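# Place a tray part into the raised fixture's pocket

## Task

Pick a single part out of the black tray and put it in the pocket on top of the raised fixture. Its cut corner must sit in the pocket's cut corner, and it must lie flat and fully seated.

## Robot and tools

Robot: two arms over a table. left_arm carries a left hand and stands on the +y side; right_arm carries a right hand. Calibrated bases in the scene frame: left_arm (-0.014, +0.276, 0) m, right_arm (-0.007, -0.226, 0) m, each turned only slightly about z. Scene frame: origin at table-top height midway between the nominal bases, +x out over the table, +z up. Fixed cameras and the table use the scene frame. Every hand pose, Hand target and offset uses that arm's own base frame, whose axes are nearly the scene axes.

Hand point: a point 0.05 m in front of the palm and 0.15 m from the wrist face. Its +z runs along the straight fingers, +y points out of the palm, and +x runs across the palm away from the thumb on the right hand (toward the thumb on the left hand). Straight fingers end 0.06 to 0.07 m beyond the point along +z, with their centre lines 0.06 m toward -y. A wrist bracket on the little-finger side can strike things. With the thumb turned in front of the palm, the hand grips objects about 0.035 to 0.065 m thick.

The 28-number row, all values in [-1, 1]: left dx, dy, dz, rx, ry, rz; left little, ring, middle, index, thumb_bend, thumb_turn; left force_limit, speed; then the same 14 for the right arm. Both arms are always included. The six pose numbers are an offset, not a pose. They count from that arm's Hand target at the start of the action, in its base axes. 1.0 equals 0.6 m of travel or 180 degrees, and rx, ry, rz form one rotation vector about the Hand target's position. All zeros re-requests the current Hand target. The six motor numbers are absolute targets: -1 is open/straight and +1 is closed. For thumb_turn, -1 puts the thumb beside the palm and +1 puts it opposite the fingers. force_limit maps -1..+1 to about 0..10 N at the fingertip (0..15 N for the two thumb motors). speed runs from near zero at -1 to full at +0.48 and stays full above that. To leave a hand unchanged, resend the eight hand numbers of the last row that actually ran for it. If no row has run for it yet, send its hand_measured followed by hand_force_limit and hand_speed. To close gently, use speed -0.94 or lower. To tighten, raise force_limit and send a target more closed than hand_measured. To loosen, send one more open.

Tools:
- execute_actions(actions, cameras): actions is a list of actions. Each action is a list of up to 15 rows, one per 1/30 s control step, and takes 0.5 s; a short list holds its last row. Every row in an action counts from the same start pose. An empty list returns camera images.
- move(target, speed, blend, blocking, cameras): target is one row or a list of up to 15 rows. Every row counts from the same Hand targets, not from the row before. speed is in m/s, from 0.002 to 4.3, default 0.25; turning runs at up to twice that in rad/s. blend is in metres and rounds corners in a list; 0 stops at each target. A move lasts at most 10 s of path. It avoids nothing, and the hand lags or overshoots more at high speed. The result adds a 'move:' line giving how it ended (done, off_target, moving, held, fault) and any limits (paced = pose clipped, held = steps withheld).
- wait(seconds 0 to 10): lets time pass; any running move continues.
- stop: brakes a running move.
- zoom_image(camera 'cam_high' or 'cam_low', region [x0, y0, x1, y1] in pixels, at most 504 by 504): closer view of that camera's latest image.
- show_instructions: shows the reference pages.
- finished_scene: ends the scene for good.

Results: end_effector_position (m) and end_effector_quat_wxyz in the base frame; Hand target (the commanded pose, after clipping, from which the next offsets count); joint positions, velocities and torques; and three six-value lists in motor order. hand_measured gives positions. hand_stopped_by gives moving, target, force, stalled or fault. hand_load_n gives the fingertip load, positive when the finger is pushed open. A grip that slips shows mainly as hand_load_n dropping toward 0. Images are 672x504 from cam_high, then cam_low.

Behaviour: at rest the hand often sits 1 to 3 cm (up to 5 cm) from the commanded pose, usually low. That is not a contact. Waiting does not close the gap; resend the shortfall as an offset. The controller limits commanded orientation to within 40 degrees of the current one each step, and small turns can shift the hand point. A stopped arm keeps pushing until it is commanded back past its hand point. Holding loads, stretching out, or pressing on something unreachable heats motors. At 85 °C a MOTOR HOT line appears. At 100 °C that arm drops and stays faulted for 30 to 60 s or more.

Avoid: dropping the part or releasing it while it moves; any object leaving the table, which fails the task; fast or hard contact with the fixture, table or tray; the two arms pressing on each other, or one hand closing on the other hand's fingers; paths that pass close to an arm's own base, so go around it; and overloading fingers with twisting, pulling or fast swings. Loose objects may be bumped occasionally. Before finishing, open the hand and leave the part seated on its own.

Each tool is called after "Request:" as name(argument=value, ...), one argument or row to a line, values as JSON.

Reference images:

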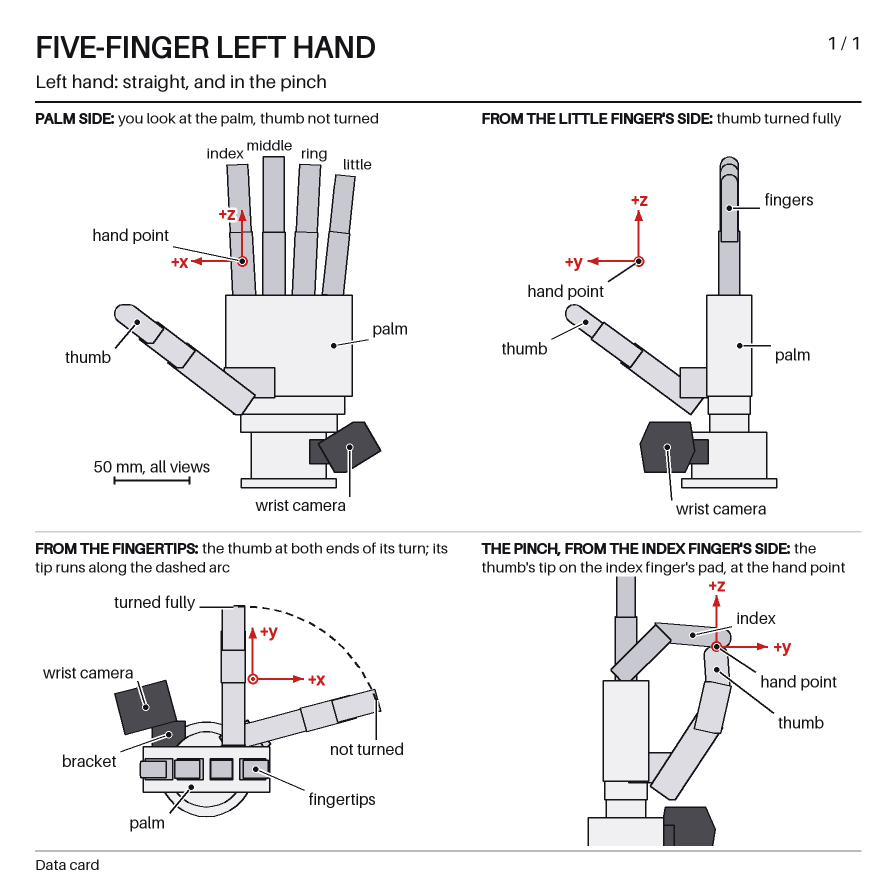

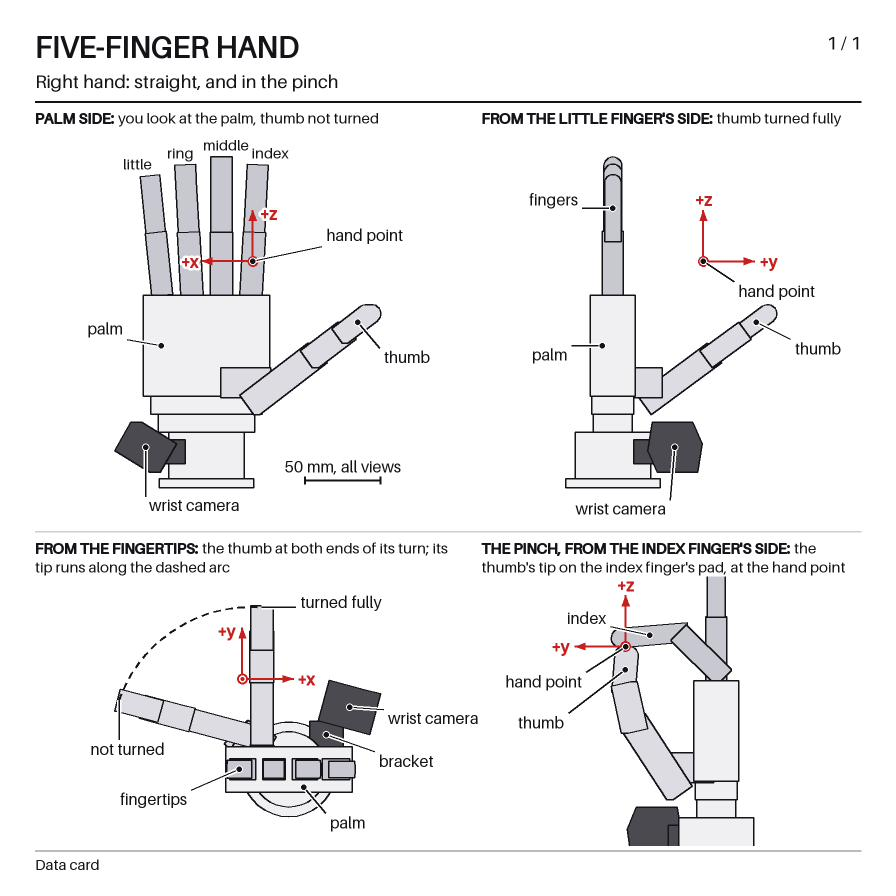

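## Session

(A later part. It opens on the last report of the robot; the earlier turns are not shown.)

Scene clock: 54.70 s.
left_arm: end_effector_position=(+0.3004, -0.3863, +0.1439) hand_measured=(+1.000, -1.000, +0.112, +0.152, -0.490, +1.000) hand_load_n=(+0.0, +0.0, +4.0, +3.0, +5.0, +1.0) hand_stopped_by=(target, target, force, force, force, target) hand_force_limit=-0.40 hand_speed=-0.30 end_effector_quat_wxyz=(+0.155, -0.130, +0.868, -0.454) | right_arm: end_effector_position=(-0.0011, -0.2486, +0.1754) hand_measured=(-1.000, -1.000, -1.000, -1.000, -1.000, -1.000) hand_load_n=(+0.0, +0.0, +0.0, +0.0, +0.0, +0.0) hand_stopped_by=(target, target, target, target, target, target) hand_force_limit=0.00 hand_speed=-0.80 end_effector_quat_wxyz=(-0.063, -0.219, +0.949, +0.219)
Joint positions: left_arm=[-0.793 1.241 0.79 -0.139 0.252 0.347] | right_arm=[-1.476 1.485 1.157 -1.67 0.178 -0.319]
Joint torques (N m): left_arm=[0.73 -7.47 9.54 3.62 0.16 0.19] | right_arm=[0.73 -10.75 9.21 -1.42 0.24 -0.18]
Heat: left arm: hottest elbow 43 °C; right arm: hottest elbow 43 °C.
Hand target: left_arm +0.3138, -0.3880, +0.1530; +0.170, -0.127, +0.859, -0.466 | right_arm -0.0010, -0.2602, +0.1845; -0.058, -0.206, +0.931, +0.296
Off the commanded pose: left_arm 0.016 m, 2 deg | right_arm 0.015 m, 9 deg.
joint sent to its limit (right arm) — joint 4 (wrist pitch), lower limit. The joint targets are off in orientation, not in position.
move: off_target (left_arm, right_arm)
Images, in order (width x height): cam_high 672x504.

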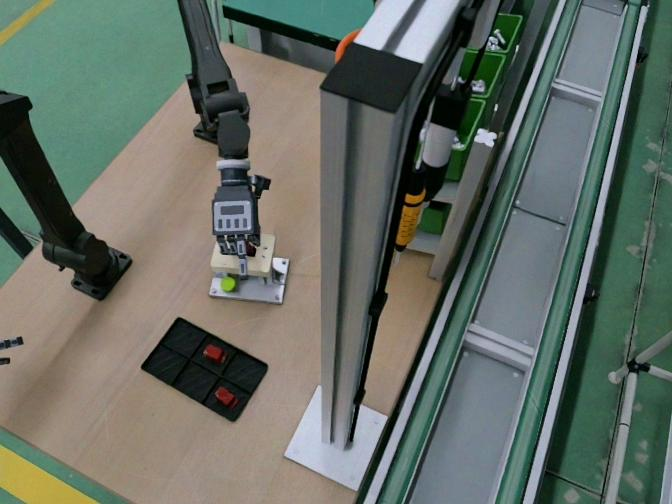

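Request:
move(
  target=[
    [0.005,0.0003,-0.0087,0,0,0,1,-1,0.35,0.35,-0.36,1,-0.4,-0.3, 0,0,0,0,0,0,-1,-1,-1,-1,-1,-1,0,-0.8],
    [0.005,0.0,-0.0168,0,0,0,1,-1,0.35,0.35,-0.36,1,-0.4,-0.3, 0,0,0,0,0,0,-1,-1,-1,-1,-1,-1,0,-0.8],
  ],
  speed=0.03,
  cameras=["cam_high"],
)

Request:
zoom_image(
  camera="cam_high",
  region=[225, 225, 260, 260],
)

Scene clock: 56.63 s.
left_arm: end_effector_position=(+0.3039, -0.3869, +0.1378) hand_measured=(+1.000, -1.000, +0.112, +0.152, -0.490, +1.000) hand_load_n=(+0.0, +0.0, +4.0, +2.0, +5.5, +0.5) hand_stopped_by=(target, target, force, force, force, target) hand_force_limit=-0.40 hand_speed=-0.30 end_effector_quat_wxyz=(+0.157, -0.129, +0.866, -0.457) | right_arm: end_effector_position=(-0.0011, -0.2486, +0.1754) hand_measured=(-1.000, -1.000, -1.000, -1.000, -1.000, -1.000) hand_load_n=(+0.0, +0.0, +0.0, +0.0, +0.0, +0.0) hand_stopped_by=(target, target, target, target, target, target) hand_force_limit=0.00 hand_speed=-0.80 end_effector_quat_wxyz=(-0.063, -0.219, +0.949, +0.219)
Joint positions: left_arm=[-0.787 1.256 0.781 -0.109 0.258 0.35] | right_arm=[-1.476 1.485 1.157 -1.67 0.178 -0.319]
Joint torques (N m): left_arm=[0.73 -7.3 9.24 3.71 0.14 0.18] | right_arm=[0.73 -10.7 9.2 -1.4 0.24 -0.18]
Heat: left arm: hottest elbow 43 °C; right arm: hottest elbow 43 °C.
Hand target: left_arm +0.3169, -0.3880, +0.1431; +0.170, -0.127, +0.859, -0.466 | right_arm -0.0010, -0.2602, +0.1845; -0.058, -0.206, +0.931, +0.296
Off the commanded pose: left_arm 0.014 m, 2 deg | right_arm 0.015 m, 9 deg.
joint sent to its limit (right arm) — joint 4 (wrist pitch), lower limit. The joint targets are off in orientation, not in position.
move: off_target (left_arm, right_arm)
Images, in order (width x height): cam_high 672x504.

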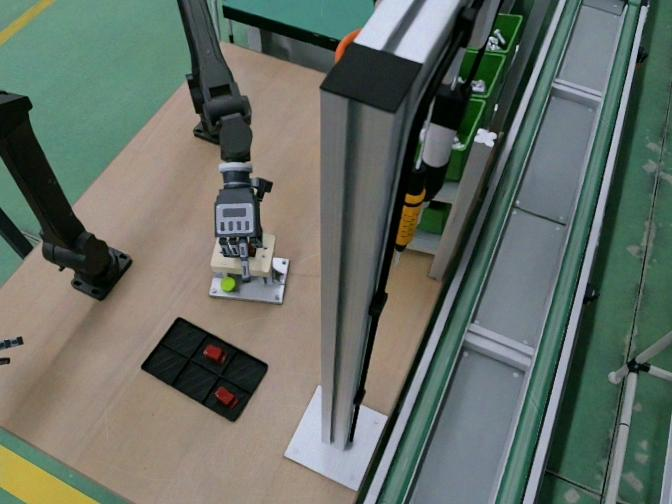

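Scaled by 14.400 from the camera's 672x504 image, which has a finer 960x720 frame.

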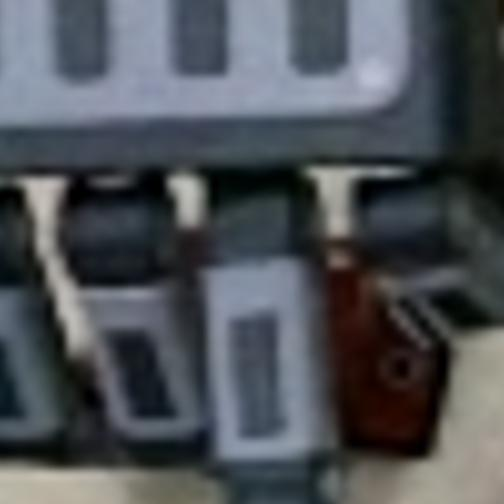

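Request:
zoom_image(
  camera="cam_high",
  region=[240, 240, 260, 260],
)

Scaled by 25.200 from the camera's 672x504 image, which has a finer 960x720 frame.

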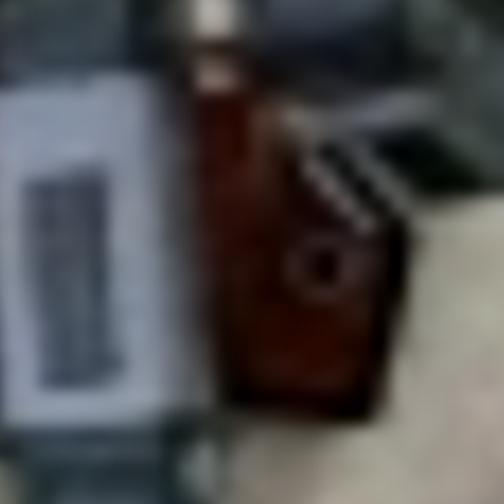

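Request:
move(
  target=[
    [-0.0352,-0.0287,0.1073,-0.0031,0.0077,0.0083,1,-1,0.35,0.35,-0.36,1,-0.4,-0.3, 0,0,0,0,0,0,-1,-1,-1,-1,-1,-1,0,-0.8],
    [-0.0178,-0.0048,0.0502,-0.0031,0.0077,0.0083,1,-1,0.35,0.35,-0.36,1,-0.4,-0.3, 0,0,0,0,0,0,-1,-1,-1,-1,-1,-1,0,-0.8],
    [-0.0082,-0.0007,0.0318,-0.0031,0.0077,0.0083,1,-1,0.35,0.35,-0.36,1,-0.4,-0.3, 0,0,0,0,0,0,-1,-1,-1,-1,-1,-1,0,-0.8],
    [-0.0068,0.0013,0.0165,-0.0031,0.0077,0.0083,1,-1,0.35,0.35,-0.36,1,-0.4,-0.3, 0,0,0,0,0,0,-1,-1,-1,-1,-1,-1,0,-0.8],
    [-0.0018,0.0017,0.0078,-0.0031,0.0077,0.0083,1,-1,0.35,0.35,-0.36,1,-0.4,-0.3, 0,0,0,0,0,0,-1,-1,-1,-1,-1,-1,0,-0.8],
  ],
  speed=[0.1,0.08,0.06,0.05,0.03],
  cameras=["cam_high"],
)

Request:
zoom_image(
  camera="cam_high",
  region=[240, 240, 260, 260],
)

Scene clock: 62.57 s.
left_arm: end_effector_position=(+0.3023, -0.3854, +0.1390) hand_measured=(+1.000, -1.000, +0.112, +0.152, -0.490, +1.000) hand_load_n=(+0.0, +0.0, +4.5, +2.5, +5.0, +1.0) hand_stopped_by=(target, target, force, force, force, target) hand_force_limit=-0.40 hand_speed=-0.30 end_effector_quat_wxyz=(+0.151, -0.147, +0.865, -0.455) | right_arm: end_effector_position=(-0.0011, -0.2486, +0.1754) hand_measured=(-1.000, -1.000, -1.000, -1.000, -1.000, -1.000) hand_load_n=(+0.0, +0.0, +0.0, +0.0, +0.0, +0.0) hand_stopped_by=(target, target, target, target, target, target) hand_force_limit=0.00 hand_speed=-0.80 end_effector_quat_wxyz=(-0.063, -0.219, +0.949, +0.219)
Joint positions: left_arm=[-0.786 1.25 0.783 -0.125 0.248 0.315] | right_arm=[-1.476 1.485 1.157 -1.67 0.178 -0.319]
Joint torques (N m): left_arm=[0.97 -7.47 9.46 3.6 0.16 0.21] | right_arm=[0.79 -10.7 9.2 -1.42 0.24 -0.18]
Heat: left arm: hottest elbow 44 °C; right arm: hottest elbow 43 °C.
Hand target: left_arm +0.3157, -0.3869, +0.1475; +0.165, -0.144, +0.857, -0.466 | right_arm -0.0010, -0.2602, +0.1845; -0.058, -0.206, +0.931, +0.296
Off the commanded pose: left_arm 0.016 m, 2 deg | right_arm 0.015 m, 9 deg.
joint sent to its limit (right arm) — joint 4 (wrist pitch), lower limit. The joint targets are off in orientation, not in position.
move: off_target (left_arm, right_arm)
Images, in order (width x height): cam_high 672x504.

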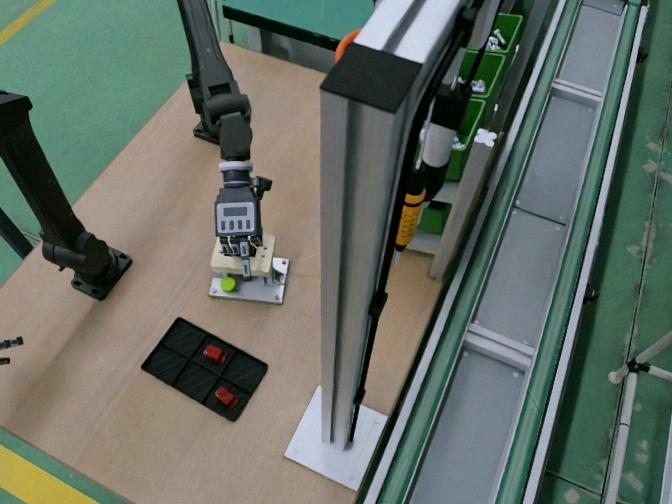

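Scaled by 25.200 from the camera's 672x504 image, which has a finer 960x720 frame.

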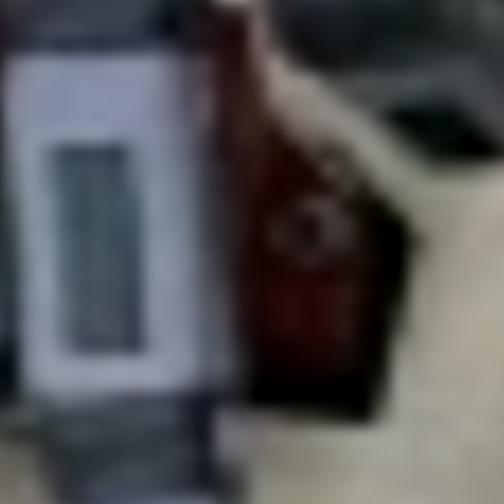

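Request:
move(
  target=[0.0035,-0.003,0.0,0,0,0,1,-1,0.35,0.35,-0.36,1,-0.4,-0.3, 0,0,0,0,0,0,-1,-1,-1,-1,-1,-1,0,-0.8],
  speed=0.03,
  cameras=["cam_high"],
)

Request:
zoom_image(
  camera="cam_high",
  region=[240, 240, 260, 260],
)

Scene clock: 64.03 s.
left_arm: end_effector_position=(+0.3028, -0.3858, +0.1377) hand_measured=(+1.000, -1.000, +0.112, +0.152, -0.490, +1.000) hand_load_n=(+0.0, +0.0, +4.0, +2.5, +5.0, +1.0) hand_stopped_by=(target, target, force, force, force, target) hand_force_limit=-0.40 hand_speed=-0.30 end_effector_quat_wxyz=(+0.150, -0.147, +0.865, -0.455) | right_arm: end_effector_position=(-0.0011, -0.2486, +0.1754) hand_measured=(-1.000, -1.000, -1.000, -1.000, -1.000, -1.000) hand_load_n=(+0.0, +0.0, +0.0, +0.0, +0.0, +0.0) hand_stopped_by=(target, target, target, target, target, target) hand_force_limit=0.00 hand_speed=-0.80 end_effector_quat_wxyz=(-0.063, -0.219, +0.949, +0.219)
Joint positions: left_arm=[-0.785 1.254 0.783 -0.122 0.249 0.316] | right_arm=[-1.476 1.485 1.157 -1.67 0.178 -0.319]
Joint torques (N m): left_arm=[0.79 -7.3 9.96 3.63 0.15 0.18] | right_arm=[0.73 -10.75 9.2 -1.42 0.24 -0.18]
Heat: left arm: hottest elbow 44 °C; right arm: hottest elbow 43 °C.
Hand target: left_arm +0.3178, -0.3888, +0.1475; +0.165, -0.144, +0.857, -0.466 | right_arm -0.0010, -0.2602, +0.1845; -0.058, -0.206, +0.931, +0.296
Off the commanded pose: left_arm 0.018 m, 2 deg | right_arm 0.015 m, 9 deg.
joint sent to its limit (right arm) — joint 4 (wrist pitch), lower limit. The joint targets are off in orientation, not in position.
move: off_target (left_arm, right_arm)
Images, in order (width x height): cam_high 672x504.

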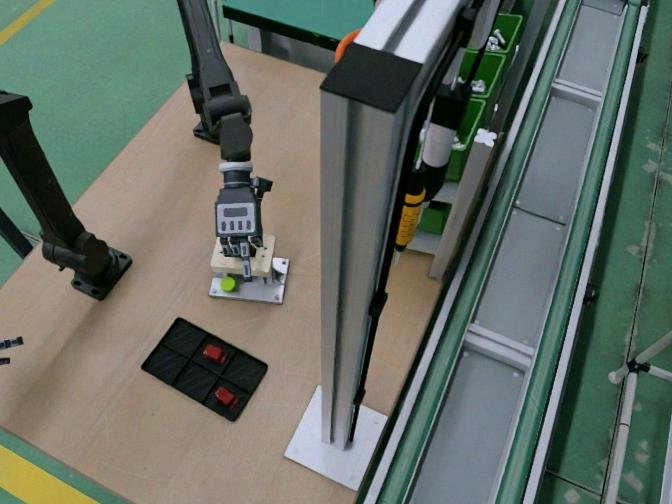

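Scaled by 25.200 from the camera's 672x504 image, which has a finer 960x720 frame.

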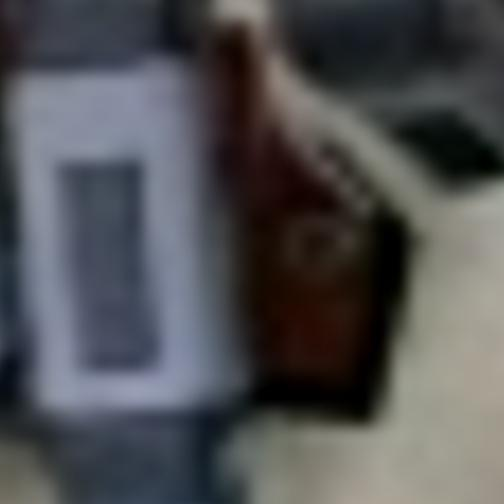

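Request:
move(
  target=[
    [-0.0347,-0.03,0.1,0,0,0,1,-1,0.35,0.35,-0.36,1,-0.4,-0.3, 0,0,0,0,0,0,-1,-1,-1,-1,-1,-1,0,-0.8],
    [-0.0173,-0.0062,0.0428,0,0,0,1,-1,0.35,0.35,-0.36,1,-0.4,-0.3, 0,0,0,0,0,0,-1,-1,-1,-1,-1,-1,0,-0.8],
    [-0.0077,-0.002,0.0245,0,0,0,1,-1,0.35,0.35,-0.36,1,-0.4,-0.3, 0,0,0,0,0,0,-1,-1,-1,-1,-1,-1,0,-0.8],
    [-0.0063,0,0.0092,0,0,0,1,-1,0.35,0.35,-0.36,1,-0.4,-0.3, 0,0,0,0,0,0,-1,-1,-1,-1,-1,-1,0,-0.8],
    [-0.0013,0.0003,0.0005,0,0,0,1,-1,0.35,0.35,-0.36,1,-0.4,-0.3, 0,0,0,0,0,0,-1,-1,-1,-1,-1,-1,0,-0.8],
  ],
  speed=[0.1,0.08,0.06,0.05,0.03],
  cameras=["cam_high"],
)

Request:
zoom_image(
  camera="cam_high",
  region=[240, 240, 260, 260],
)

Scene clock: 68.80 s.
left_arm: end_effector_position=(+0.3036, -0.3871, +0.1395) hand_measured=(+1.000, -1.000, +0.112, +0.152, -0.490, +1.000) hand_load_n=(+0.0, +0.0, +4.0, +2.5, +5.0, +1.0) hand_stopped_by=(target, target, force, force, force, target) hand_force_limit=-0.40 hand_speed=-0.30 end_effector_quat_wxyz=(+0.151, -0.147, +0.865, -0.455) | right_arm: end_effector_position=(-0.0011, -0.2486, +0.1754) hand_measured=(-1.000, -1.000, -1.000, -1.000, -1.000, -1.000) hand_load_n=(+0.0, +0.0, +0.0, +0.0, -0.5, +0.0) hand_stopped_by=(target, target, target, target, target, target) hand_force_limit=0.00 hand_speed=-0.80 end_effector_quat_wxyz=(-0.063, -0.219, +0.949, +0.219)
Joint positions: left_arm=[-0.787 1.255 0.789 -0.125 0.248 0.315] | right_arm=[-1.476 1.485 1.157 -1.67 0.178 -0.319]
Joint torques (N m): left_arm=[1.32 -7.53 9.47 3.69 0.16 0.19] | right_arm=[0.73 -10.7 9.2 -1.42 0.24 -0.18]
Heat: left arm: hottest elbow 44 °C; right arm: hottest elbow 43 °C.
Hand target: left_arm +0.3171, -0.3886, +0.1479; +0.165, -0.144, +0.857, -0.466 | right_arm -0.0010, -0.2602, +0.1845; -0.058, -0.206, +0.931, +0.296
Off the commanded pose: left_arm 0.016 m, 2 deg | right_arm 0.015 m, 9 deg.
joint sent to its limit (right arm) — joint 4 (wrist pitch), lower limit. The joint targets are off in orientation, not in position.
move: off_target (left_arm, right_arm)
Images, in order (width x height): cam_high 672x504.

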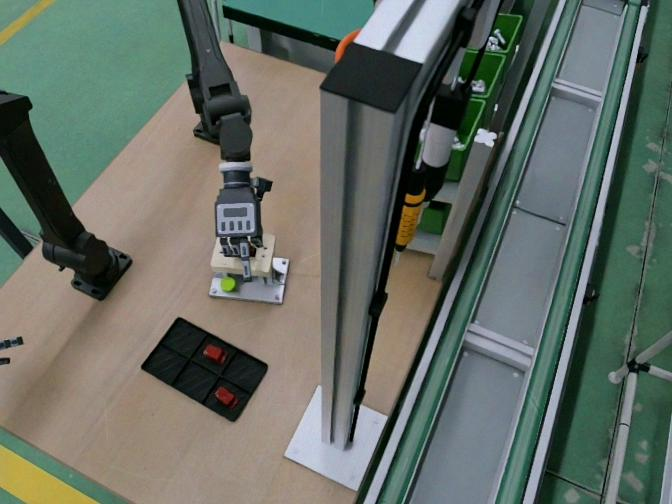

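Scaled by 25.200 from the camera's 672x504 image, which has a finer 960x720 frame.

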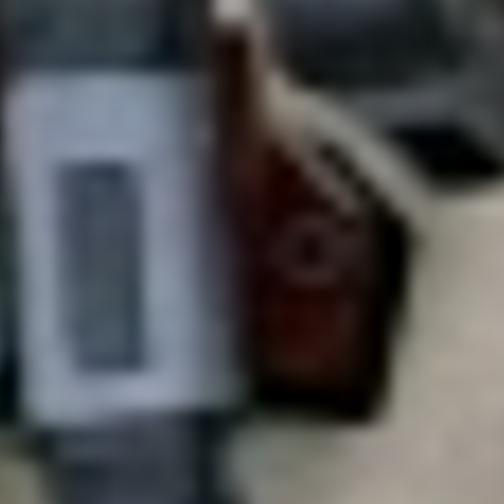

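Request:
move(
  target=[
    [0.001,0.0003,-0.0083,0,0,0,1,-1,0.35,0.35,-0.36,1,-0.4,-0.3, 0,0,0,0,0,0,-1,-1,-1,-1,-1,-1,0,-0.8],
  ],
  speed=[0.03],
  cameras=["cam_high"],
)

Request:
zoom_image(
  camera="cam_high",
  region=[240, 240, 260, 260],
)

Scene clock: 69.90 s.
left_arm: end_effector_position=(+0.3051, -0.3880, +0.1385) hand_measured=(+1.000, -1.000, +0.112, +0.152, -0.490, +1.000) hand_load_n=(+0.0, +0.0, +3.5, +2.5, +5.0, +1.0) hand_stopped_by=(target, target, force, force, force, target) hand_force_limit=-0.40 hand_speed=-0.30 end_effector_quat_wxyz=(+0.153, -0.146, +0.863, -0.459) | right_arm: end_effector_position=(-0.0011, -0.2486, +0.1754) hand_measured=(-1.000, -1.000, -1.000, -1.000, -1.000, -1.000) hand_load_n=(+0.0, +0.0, +0.0, +0.0, +0.0, +0.0) hand_stopped_by=(target, target, target, target, target, target) hand_force_limit=0.00 hand_speed=-0.80 end_effector_quat_wxyz=(-0.063, -0.219, +0.949, +0.219)
Joint positions: left_arm=[-0.785 1.259 0.784 -0.108 0.25 0.315] | right_arm=[-1.476 1.485 1.157 -1.67 0.178 -0.319]
Joint torques (N m): left_arm=[0.73 -7.24 9.18 3.69 0.14 0.19] | right_arm=[0.79 -10.7 9.2 -1.4 0.24 -0.18]
Heat: left arm: hottest elbow 44 °C; right arm: hottest elbow 43 °C.
Hand target: left_arm +0.3176, -0.3885, +0.1428; +0.165, -0.144, +0.857, -0.466 | right_arm -0.0010, -0.2602, +0.1845; -0.058, -0.206, +0.931, +0.296
Off the commanded pose: left_arm 0.013 m, 2 deg | right_arm 0.015 m, 9 deg.
joint sent to its limit (right arm) — joint 4 (wrist pitch), lower limit. The joint targets are off in orientation, not in position.
move: off_target (left_arm, right_arm)
Images, in order (width x height): cam_high 672x504.

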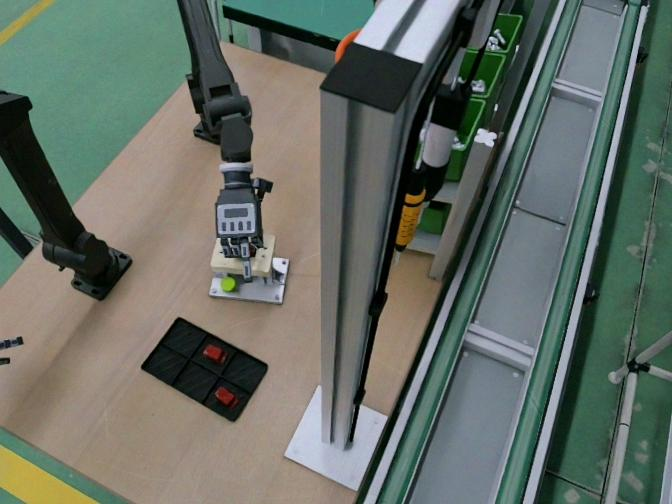

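Scaled by 25.200 from the camera's 672x504 image, which has a finer 960x720 frame.

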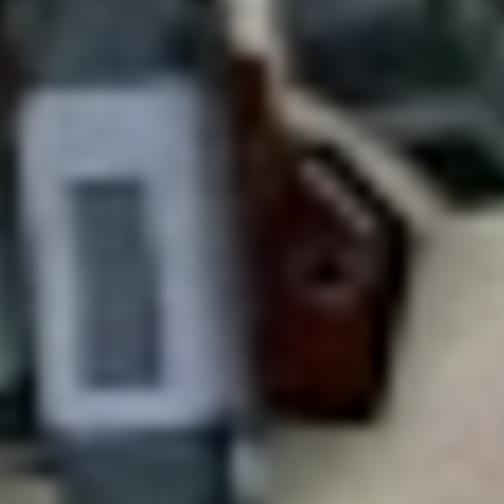

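Request:
move(
  target=[
    [-0.0347,-0.0293,0.1078,0,0,0,1,-1,0.35,0.35,-0.36,1,-0.4,-0.3, 0,0,0,0,0,0,-1,-1,-1,-1,-1,-1,0,-0.8],
    [-0.0173,-0.0055,0.0507,0,0,0,1,-1,0.35,0.35,-0.36,1,-0.4,-0.3, 0,0,0,0,0,0,-1,-1,-1,-1,-1,-1,0,-0.8],
    [-0.0077,-0.0013,0.0323,0,0,0,1,-1,0.35,0.35,-0.36,1,-0.4,-0.3, 0,0,0,0,0,0,-1,-1,-1,-1,-1,-1,0,-0.8],
    [-0.0063,0.0007,0.017,0,0,0,1,-1,0.35,0.35,-0.36,1,-0.4,-0.3, 0,0,0,0,0,0,-1,-1,-1,-1,-1,-1,0,-0.8],
    [-0.0013,0.001,0.0083,0,0,0,1,-1,0.35,0.35,-0.36,1,-0.4,-0.3, 0,0,0,0,0,0,-1,-1,-1,-1,-1,-1,0,-0.8],
    [-0.0018,0.0013,0.0005,0,0,0,1,-1,0.35,0.35,-0.36,1,-0.4,-0.3, 0,0,0,0,0,0,-1,-1,-1,-1,-1,-1,0,-0.8],
  ],
  speed=[0.1,0.08,0.06,0.05,0.03,0.03],
  cameras=["cam_high"],
)

Request:
zoom_image(
  camera="cam_high",
  region=[240, 240, 260, 260],
)

Scene clock: 75.73 s.
left_arm: end_effector_position=(+0.3035, -0.3863, +0.1370) hand_measured=(+1.000, -1.000, +0.112, +0.152, -0.490, +1.000) hand_load_n=(+0.0, +0.0, +4.5, +2.0, +5.5, +0.5) hand_stopped_by=(target, target, force, force, force, target) hand_force_limit=-0.40 hand_speed=-0.30 end_effector_quat_wxyz=(+0.152, -0.147, +0.864, -0.457) | right_arm: end_effector_position=(-0.0011, -0.2486, +0.1754) hand_measured=(-1.000, -1.000, -1.000, -1.000, -1.000, -1.000) hand_load_n=(+0.0, +0.0, +0.0, +0.0, +0.0, +0.0) hand_stopped_by=(target, target, target, target, target, target) hand_force_limit=0.00 hand_speed=-0.80 end_effector_quat_wxyz=(-0.063, -0.219, +0.949, +0.219)
Joint positions: left_arm=[-0.785 1.256 0.78 -0.112 0.25 0.316] | right_arm=[-1.476 1.485 1.157 -1.67 0.178 -0.319]
Joint torques (N m): left_arm=[0.73 -7.24 9.28 3.74 0.13 0.18] | right_arm=[0.73 -10.7 9.21 -1.42 0.24 -0.18]
Heat: left arm: hottest elbow 44 °C; right arm: hottest elbow 44 °C.
Hand target: left_arm +0.3167, -0.3876, +0.1431; +0.165, -0.144, +0.857, -0.466 | right_arm -0.0010, -0.2602, +0.1845; -0.058, -0.206, +0.931, +0.296
Off the commanded pose: left_arm 0.014 m, 2 deg | right_arm 0.015 m, 9 deg.
joint sent to its limit (right arm) — joint 4 (wrist pitch), lower limit. The joint targets are off in orientation, not in position.
move: off_target (left_arm, right_arm)
Images, in order (width x height): cam_high 672x504.

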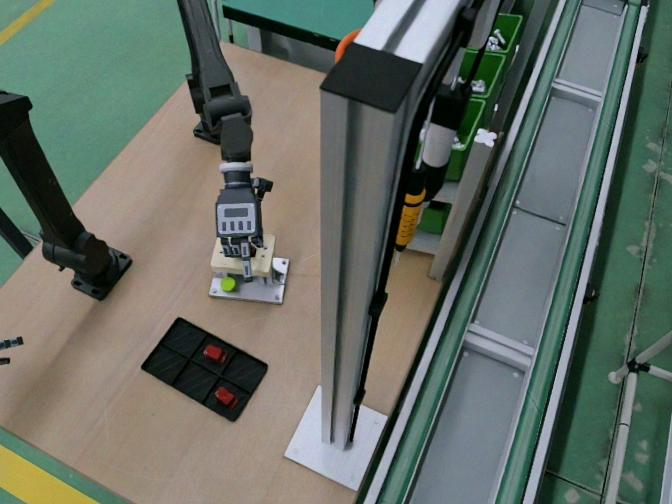

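Scaled by 25.200 from the camera's 672x504 image, which has a finer 960x720 frame.

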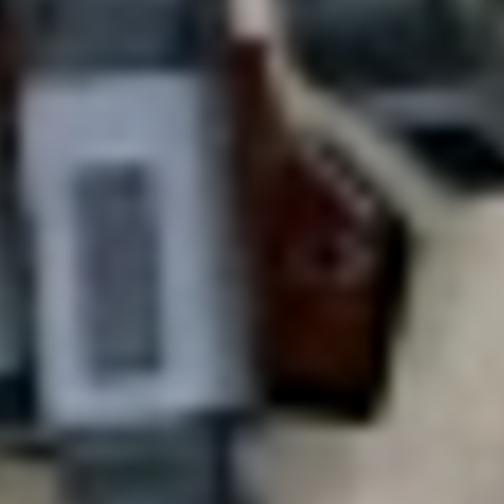

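Request:
move(
  target=[
    [0.0015,-0.0017,-0.005,0,0,0,1,-1,0.35,0.35,-0.36,1,-0.4,-0.3, 0,0,0,0,0,0,-1,-1,-1,-1,-1,-1,0,-0.8],
  ],
  speed=[0.03],
  cameras=["cam_high"],
)

Request:
zoom_image(
  camera="cam_high",
  region=[240, 240, 260, 260],
)

Scene clock: 76.97 s.
left_arm: end_effector_position=(+0.3040, -0.3868, +0.1371) hand_measured=(+1.000, -1.000, +0.112, +0.152, -0.490, +1.000) hand_load_n=(+0.0, +0.0, +4.0, +1.0, +5.5, +0.5) hand_stopped_by=(target, target, force, force, force, target) hand_force_limit=-0.40 hand_speed=-0.30 end_effector_quat_wxyz=(+0.153, -0.146, +0.863, -0.458) | right_arm: end_effector_position=(-0.0011, -0.2486, +0.1754) hand_measured=(-1.000, -1.000, -1.000, -1.000, -1.000, -1.000) hand_load_n=(+0.0, +0.0, +0.0, +0.0, +0.0, +0.0) hand_stopped_by=(target, target, target, target, target, target) hand_force_limit=0.00 hand_speed=-0.80 end_effector_quat_wxyz=(-0.063, -0.219, +0.949, +0.219)
Joint positions: left_arm=[-0.785 1.256 0.778 -0.105 0.25 0.316] | right_arm=[-1.476 1.485 1.157 -1.67 0.178 -0.319]
Joint torques (N m): left_arm=[0.62 -6.77 9.32 3.95 0.11 0.18] | right_arm=[0.73 -10.75 9.2 -1.42 0.24 -0.18]
Heat: left arm: hottest elbow 44 °C; right arm: hottest elbow 44 °C.
Hand target: left_arm +0.3175, -0.3887, +0.1403; +0.165, -0.144, +0.857, -0.466 | right_arm -0.0010, -0.2602, +0.1845; -0.058, -0.206, +0.931, +0.296
Off the commanded pose: left_arm 0.014 m, 2 deg | right_arm 0.015 m, 9 deg.
joint sent to its limit (right arm) — joint 4 (wrist pitch), lower limit. The joint targets are off in orientation, not in position.
move: off_target (left_arm, right_arm)
Images, in order (width x height): cam_high 672x504.

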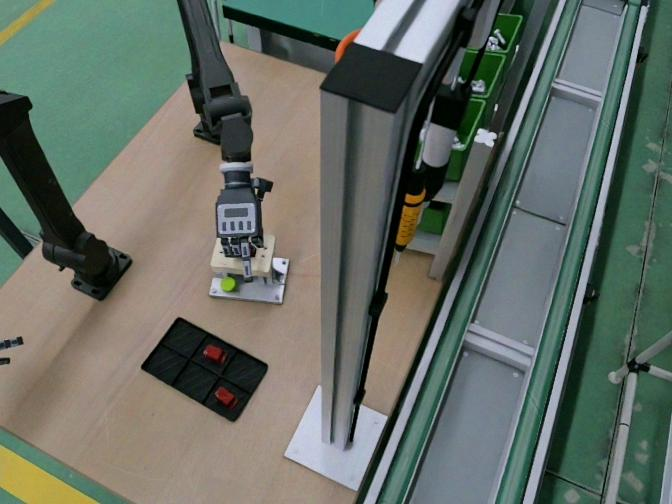

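Scaled by 25.200 from the camera's 672x504 image, which has a finer 960x720 frame.

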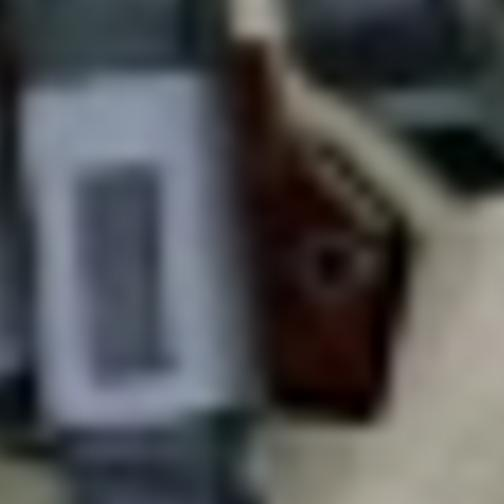

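Request:
move(
  target=[
    [0,0,0.0083,0,0,0,1,-1,0.35,0.35,-0.36,1,-0.4,-0.3, 0,0,0,0,0,0,-1,-1,-1,-1,-1,-1,0,-0.8],
  ],
  speed=[0.03],
  cameras=["cam_high"],
)

Request:
zoom_image(
  camera="cam_high",
  region=[240, 240, 260, 260],
)

Scene clock: 78.50 s.
left_arm: end_effector_position=(+0.3040, -0.3868, +0.1371) hand_measured=(+1.000, -1.000, +0.112, +0.152, -0.490, +1.000) hand_load_n=(+0.0, +0.0, +4.0, +1.0, +5.5, +0.0) hand_stopped_by=(target, target, force, force, force, target) hand_force_limit=-0.40 hand_speed=-0.30 end_effector_quat_wxyz=(+0.153, -0.146, +0.863, -0.458) | right_arm: end_effector_position=(-0.0011, -0.2486, +0.1754) hand_measured=(-1.000, -1.000, -1.000, -1.000, -1.000, -1.000) hand_load_n=(+0.0, +0.0, +0.0, +0.0, +0.0, +0.0) hand_stopped_by=(target, target, target, target, target, target) hand_force_limit=0.00 hand_speed=-0.80 end_effector_quat_wxyz=(-0.063, -0.219, +0.949, +0.219)
Joint positions: left_arm=[-0.785 1.256 0.778 -0.105 0.25 0.316] | right_arm=[-1.476 1.485 1.157 -1.67 0.178 -0.319]
Joint torques (N m): left_arm=[0.73 -7.3 9.98 3.23 0.11 0.18] | right_arm=[0.73 -10.7 9.2 -1.42 0.24 -0.18]
Heat: left arm: hottest elbow 44 °C; right arm: hottest elbow 44 °C.
Hand target: left_arm +0.3175, -0.3887, +0.1453; +0.165, -0.144, +0.857, -0.466 | right_arm -0.0010, -0.2602, +0.1845; -0.058, -0.206, +0.931, +0.296
Off the commanded pose: left_arm 0.016 m, 2 deg | right_arm 0.015 m, 9 deg.
joint sent to its limit (right arm) — joint 4 (wrist pitch), lower limit. The joint targets are off in orientation, not in position.
move: off_target (left_arm, right_arm)
Images, in order (width x height): cam_high 672x504.

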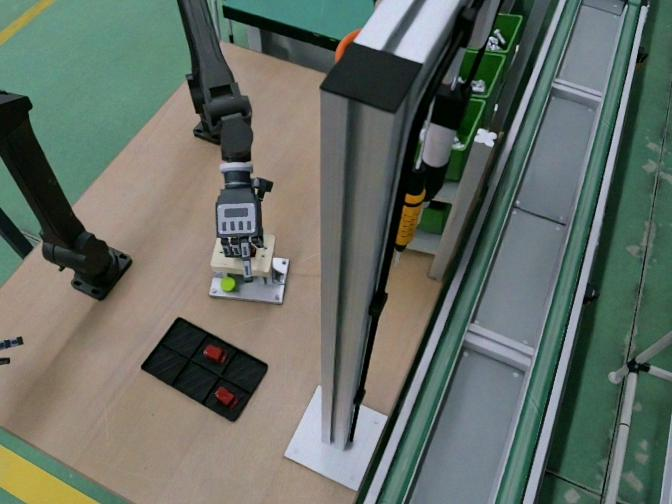

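Scaled by 25.200 from the camera's 672x504 image, which has a finer 960x720 frame.

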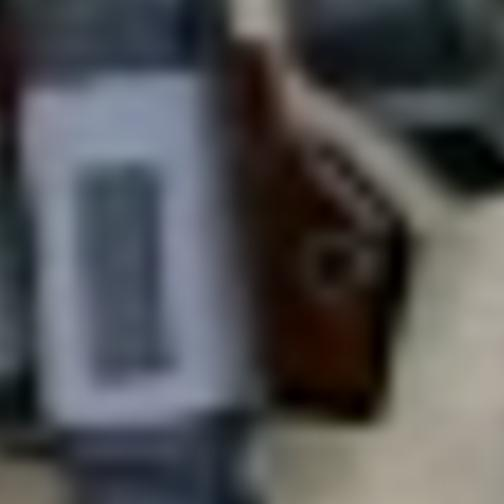

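Request:
execute_actions(
  actions=[
    [[0,0,0,0,0,0,1,-1,0.08,0.12,-0.54,1,-0.4,-0.94, 0,0,0,0,0,0,-1,-1,-1,-1,-1,-1,0,-0.8]],
  ],
  cameras=["cam_high"],
)

Request:
zoom_image(
  camera="cam_high",
  region=[240, 240, 260, 260],
)

Scene clock: 79.50 s.
left_arm: end_effector_position=(+0.3045, -0.3864, +0.1371) hand_measured=(+1.000, -1.000, +0.080, +0.120, -0.540, +1.000) hand_load_n=(+0.0, +0.0, +0.0, +0.0, +0.0, +0.0) hand_stopped_by=(target, target, target, target, target, target) hand_force_limit=-0.40 hand_speed=-0.94 end_effector_quat_wxyz=(+0.153, -0.146, +0.863, -0.458) | right_arm: end_effector_position=(-0.0011, -0.2486, +0.1754) hand_measured=(-1.000, -1.000, -1.000, -1.000, -1.000, -1.000) hand_load_n=(+0.0, +0.0, +0.5, +0.0, +0.0, +0.0) hand_stopped_by=(target, target, target, target, target, target) hand_force_limit=0.00 hand_speed=-0.80 end_effector_quat_wxyz=(-0.063, -0.219, +0.949, +0.219)
Joint positions: left_arm=[-0.784 1.256 0.778 -0.105 0.25 0.316] | right_arm=[-1.476 1.485 1.157 -1.67 0.178 -0.319]
Joint torques (N m): left_arm=[0.62 -7.3 9.98 3.23 0.11 0.17] | right_arm=[0.73 -10.75 9.2 -1.4 0.24 -0.18]
Heat: left arm: hottest elbow 44 °C; right arm: hottest elbow 44 °C.
Hand target: left_arm +0.3176, -0.3886, +0.1453; +0.165, -0.144, +0.857, -0.466 | right_arm -0.0010, -0.2602, +0.1845; -0.058, -0.206, +0.931, +0.296
Off the commanded pose: left_arm 0.016 m, 2 deg | right_arm 0.015 m, 9 deg.
joint sent to its limit (right arm) — joint 4 (wrist pitch), lower limit. The joint targets are off in orientation, not in position.
Step readings (end_effector_position of left_arm | right_arm):
0: (+0.3040, -0.3868, +0.1371) | (-0.0011, -0.2486, +0.1754)
1: (+0.3040, -0.3868, +0.1371) | (-0.0011, -0.2486, +0.1754)
2: (+0.3040, -0.3868, +0.1371) | (-0.0011, -0.2486, +0.1754)
4: (+0.3042, -0.3866, +0.1371) | (-0.0011, -0.2486, +0.1754)
8: (+0.3045, -0.3864, +0.1371) | (-0.0011, -0.2486, +0.1754)
15: (+0.3045, -0.3864, +0.1371) | (-0.0011, -0.2486, +0.1754)
Images, in order (width x height): cam_high 672x504.

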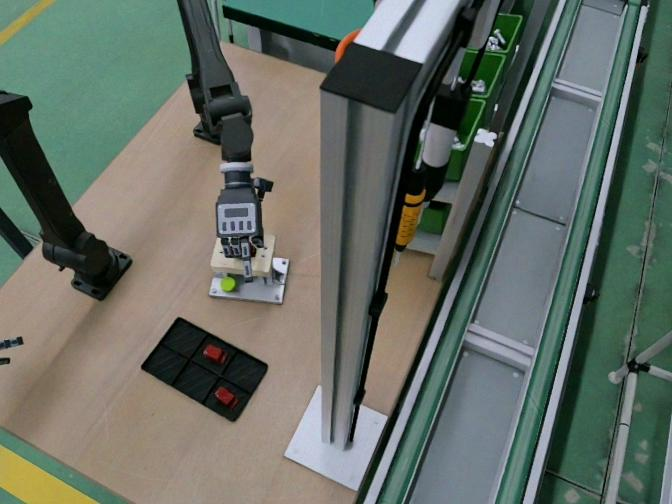

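Scaled by 25.200 from the camera's 672x504 image, which has a finer 960x720 frame.

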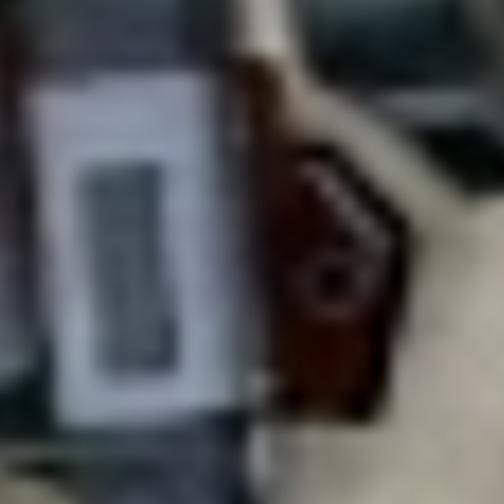

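Request:
execute_actions(
  actions=[
    [[0,0,0,0,0,0,1,-1,0.02,0.06,-0.64,1,-0.4,-0.9, 0,0,0,0,0,0,-1,-1,-1,-1,-1,-1,0,-0.8]],
  ],
  cameras=["cam_high"],
)

Request:
zoom_image(
  camera="cam_high",
  region=[240, 240, 260, 260],
)

Scene clock: 80.63 s.
left_arm: end_effector_position=(+0.3045, -0.3864, +0.1371) hand_measured=(+1.000, -1.000, +0.020, +0.060, -0.640, +1.000) hand_load_n=(+0.0, +0.0, +0.0, +0.0, -0.5, +0.0) hand_stopped_by=(target, target, target, target, target, target) hand_force_limit=-0.40 hand_speed=-0.90 end_effector_quat_wxyz=(+0.153, -0.146, +0.863, -0.458) | right_arm: end_effector_position=(-0.0011, -0.2486, +0.1754) hand_measured=(-1.000, -1.000, -1.000, -1.000, -1.000, -1.000) hand_load_n=(+0.0, -0.5, +0.0, +0.0, +0.0, +0.0) hand_stopped_by=(target, target, target, target, target, target) hand_force_limit=0.00 hand_speed=-0.80 end_effector_quat_wxyz=(-0.063, -0.219, +0.949, +0.219)
Joint positions: left_arm=[-0.784 1.256 0.778 -0.105 0.25 0.316] | right_arm=[-1.476 1.485 1.157 -1.67 0.178 -0.319]
Joint torques (N m): left_arm=[0.62 -7.24 9.99 3.23 0.11 0.17] | right_arm=[0.73 -10.7 9.2 -1.42 0.24 -0.18]
Heat: left arm: hottest elbow 44 °C; right arm: hottest elbow 44 °C.
Hand target: left_arm +0.3176, -0.3886, +0.1453; +0.165, -0.144, +0.857, -0.466 | right_arm -0.0010, -0.2602, +0.1845; -0.058, -0.206, +0.931, +0.296
Off the commanded pose: left_arm 0.016 m, 2 deg | right_arm 0.015 m, 9 deg.
joint sent to its limit (right arm) — joint 4 (wrist pitch), lower limit. The joint targets are off in orientation, not in position.
Step readings (end_effector_position of left_arm | right_arm):
0: (+0.3045, -0.3864, +0.1371) | (-0.0011, -0.2486, +0.1754)
1: (+0.3045, -0.3864, +0.1371) | (-0.0011, -0.2486, +0.1754)
2: (+0.3045, -0.3864, +0.1371) | (-0.0011, -0.2486, +0.1754)
4: (+0.3045, -0.3864, +0.1371) | (-0.0011, -0.2486, +0.1754)
8: (+0.3045, -0.3864, +0.1371) | (-0.0011, -0.2486, +0.1754)
15: (+0.3045, -0.3864, +0.1371) | (-0.0011, -0.2486, +0.1754)
Images, in order (width x height): cam_high 672x504.

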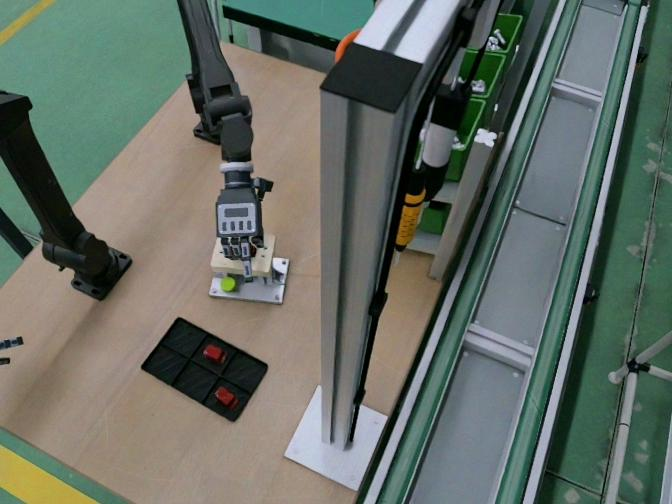

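Scaled by 25.200 from the camera's 672x504 image, which has a finer 960x720 frame.

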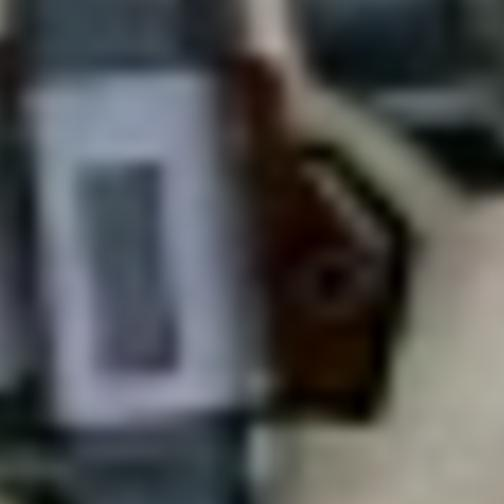

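Request:
execute_actions(
  actions=[
    [[0,0,0,0,0,0,1,-1,-1,-1,-0.66,1,-0.4,-0.5, 0,0,0,0,0,0,-1,-1,-1,-1,-1,-1,0,-0.8]],
  ],
  cameras=["cam_high"],
)

Request:
zoom_image(
  camera="cam_high",
  region=[220, 225, 260, 265],
)

Scene clock: 82.03 s.
left_arm: end_effector_position=(+0.3048, -0.3866, +0.1374) hand_measured=(+1.000, -1.000, -1.000, -1.000, -0.660, +1.000) hand_load_n=(+0.0, +0.0, +0.0, +0.0, -0.5, +0.0) hand_stopped_by=(target, target, target, target, target, target) hand_force_limit=-0.40 hand_speed=-0.50 end_effector_quat_wxyz=(+0.153, -0.146, +0.863, -0.459) | right_arm: end_effector_position=(-0.0011, -0.2486, +0.1754) hand_measured=(-1.000, -1.000, -1.000, -1.000, -1.000, -1.000) hand_load_n=(+0.0, +0.0, +0.0, +0.5, +0.0, +0.0) hand_stopped_by=(target, target, target, target, target, target) hand_force_limit=0.00 hand_speed=-0.80 end_effector_quat_wxyz=(-0.063, -0.219, +0.949, +0.219)
Joint positions: left_arm=[-0.784 1.256 0.778 -0.103 0.25 0.316] | right_arm=[-1.476 1.485 1.157 -1.67 0.178 -0.319]
Joint torques (N m): left_arm=[0.62 -7.3 9.99 3.17 0.11 0.17] | right_arm=[0.73 -10.75 9.2 -1.42 0.24 -0.18]
Heat: left arm: hottest elbow 44 °C; right arm: hottest elbow 44 °C.
Hand target: left_arm +0.3176, -0.3886, +0.1453; +0.165, -0.144, +0.857, -0.466 | right_arm -0.0010, -0.2602, +0.1845; -0.058, -0.206, +0.931, +0.296
Off the commanded pose: left_arm 0.015 m, 2 deg | right_arm 0.015 m, 9 deg.
joint sent to its limit (right arm) — joint 4 (wrist pitch), lower limit. The joint targets are off in orientation, not in position.
Step readings (end_effector_position of left_arm | right_arm):
0: (+0.3045, -0.3864, +0.1371) | (-0.0011, -0.2486, +0.1754)
1: (+0.3045, -0.3864, +0.1371) | (-0.0011, -0.2486, +0.1754)
2: (+0.3045, -0.3864, +0.1371) | (-0.0011, -0.2486, +0.1754)
4: (+0.3046, -0.3865, +0.1372) | (-0.0011, -0.2486, +0.1754)
8: (+0.3048, -0.3866, +0.1374) | (-0.0011, -0.2486, +0.1754)
15: (+0.3048, -0.3866, +0.1374) | (-0.0011, -0.2486, +0.1754)
Images, in order (width x height): cam_high 672x504.

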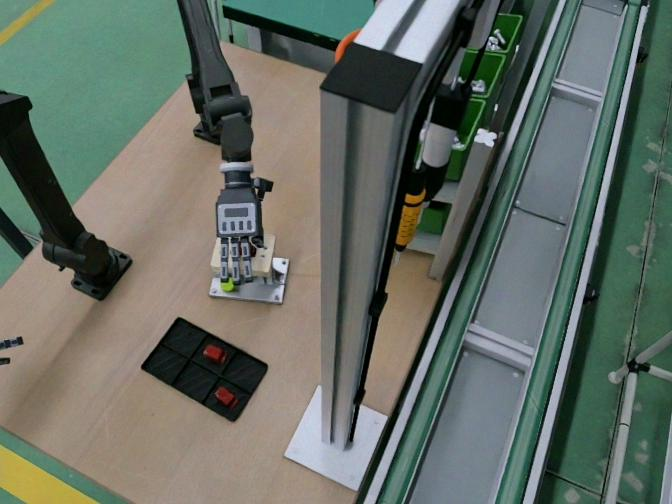

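Scaled by 12.600 from the camera's 672x504 image, which has a finer 960x720 frame.

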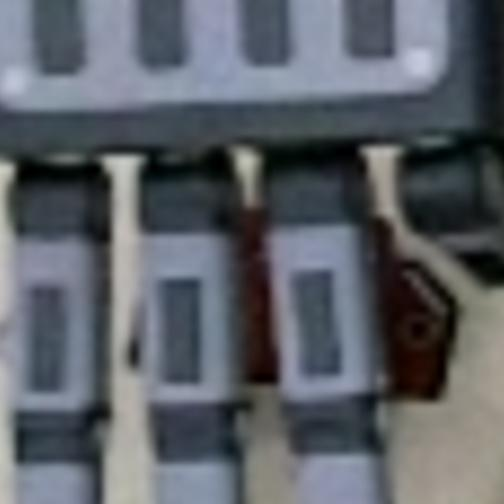

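Request:
move(
  target=[
    [0,0.01,0.06,0,0,0,1,-1,-1,-1,-0.66,1,-0.4,-0.5, 0,0,0,0,0,0,-1,-1,-1,-1,-1,-1,0,-0.8],
    [-0.02,0.2,0.15,0,0,0,1,-1,-1,-1,-0.66,1,-0.4,-0.5, 0,0,0,0,0,0,-1,-1,-1,-1,-1,-1,0,-0.8],
  ],
  blend=0.01,
  speed=[0.05,0.15],
  cameras=["cam_high"],
)

Request:
zoom_image(
  camera="cam_high",
  region=[220, 230, 260, 270],
)

Scene clock: 84.63 s.
left_arm: end_effector_position=(+0.2962, -0.2716, +0.2184) hand_measured=(+1.000, -1.000, -1.000, -1.000, -0.660, +1.000) hand_load_n=(+0.0, +0.0, +0.0, +0.0, +0.0, +0.0) hand_stopped_by=(target, target, target, target, target, target) hand_force_limit=-0.40 hand_speed=-0.50 end_effector_quat_wxyz=(+0.151, -0.148, +0.862, -0.461) | right_arm: end_effector_position=(-0.0011, -0.2486, +0.1754) hand_measured=(-1.000, -1.000, -1.000, -1.000, -1.000, -1.000) hand_load_n=(+0.0, +0.0, +0.0, +0.0, +0.0, +0.0) hand_stopped_by=(target, target, target, target, target, target) hand_force_limit=0.00 hand_speed=-0.80 end_effector_quat_wxyz=(-0.063, -0.219, +0.949, +0.219)
Joint positions: left_arm=[-0.519 0.947 0.794 -0.483 0.472 0.471] | right_arm=[-1.476 1.485 1.157 -1.67 0.178 -0.319]
Joint torques (N m): left_arm=[0.79 -4.72 11.97 1.78 0.24 0.19] | right_arm=[0.73 -10.7 9.2 -1.42 0.24 -0.18]
Heat: left arm: hottest elbow 45 °C; right arm: hottest elbow 44 °C.
Hand target: left_arm +0.3055, -0.2687, +0.2352; +0.165, -0.144, +0.857, -0.466 | right_arm -0.0010, -0.2602, +0.1845; -0.058, -0.206, +0.931, +0.296
Off the commanded pose: left_arm 0.020 m, 2 deg | right_arm 0.015 m, 9 deg.
joint sent to its limit (right arm) — joint 4 (wrist pitch), lower limit. The joint targets are off in orientation, not in position.
move: off_target (left_arm, right_arm)
Images, in order (width x height): cam_high 672x504.

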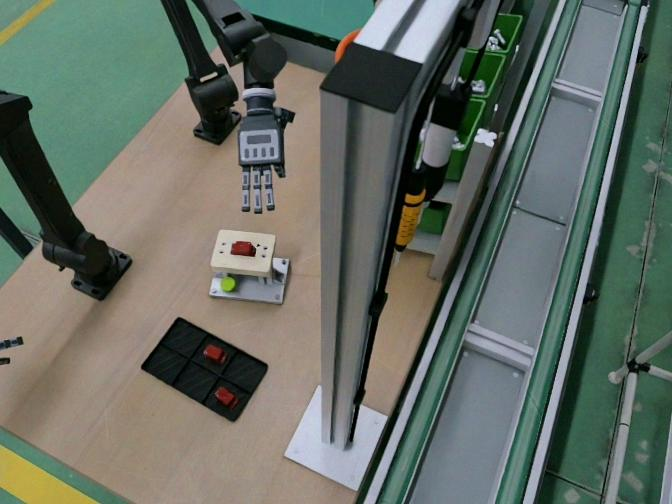

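Scaled by 12.600 from the camera's 672x504 image, which has a finer 960x720 frame.

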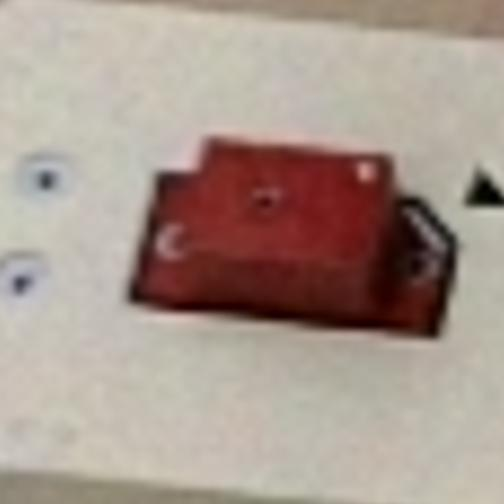

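Request:
zoom_image(
  camera="cam_high",
  region=[228, 240, 243, 258],
)

Request:
zoom_image(
  camera="cam_high",
  region=[242, 240, 260, 260],
)

Scaled by 28.000 from the camera's 672x504 image, which has a finer 960x720 frame.

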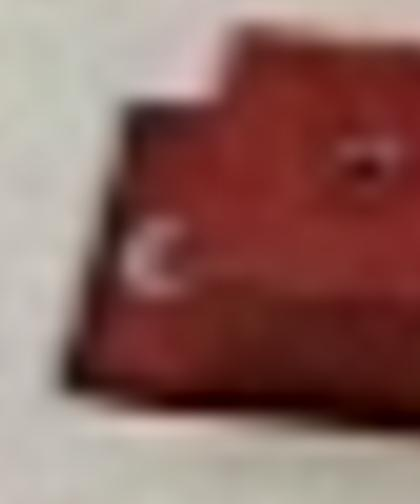

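Scaled by 25.200 from the camera's 672x504 image, which has a finer 960x720 frame.

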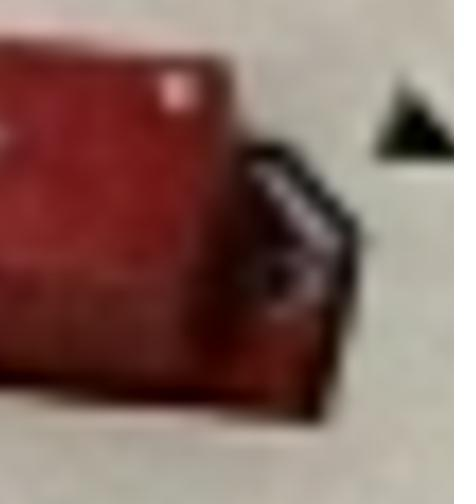

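Request:
zoom_image(
  camera="cam_high",
  region=[230, 238, 256, 258],
)

Scaled by 19.385 from the camera's 672x504 image, which has a finer 960x720 frame.

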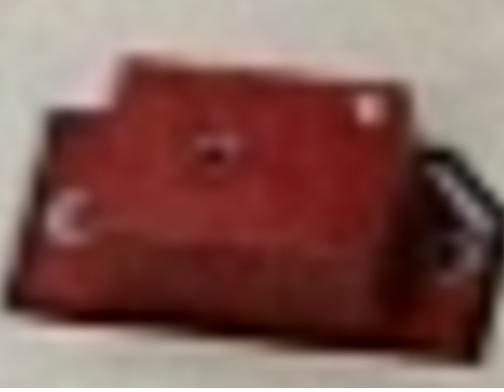

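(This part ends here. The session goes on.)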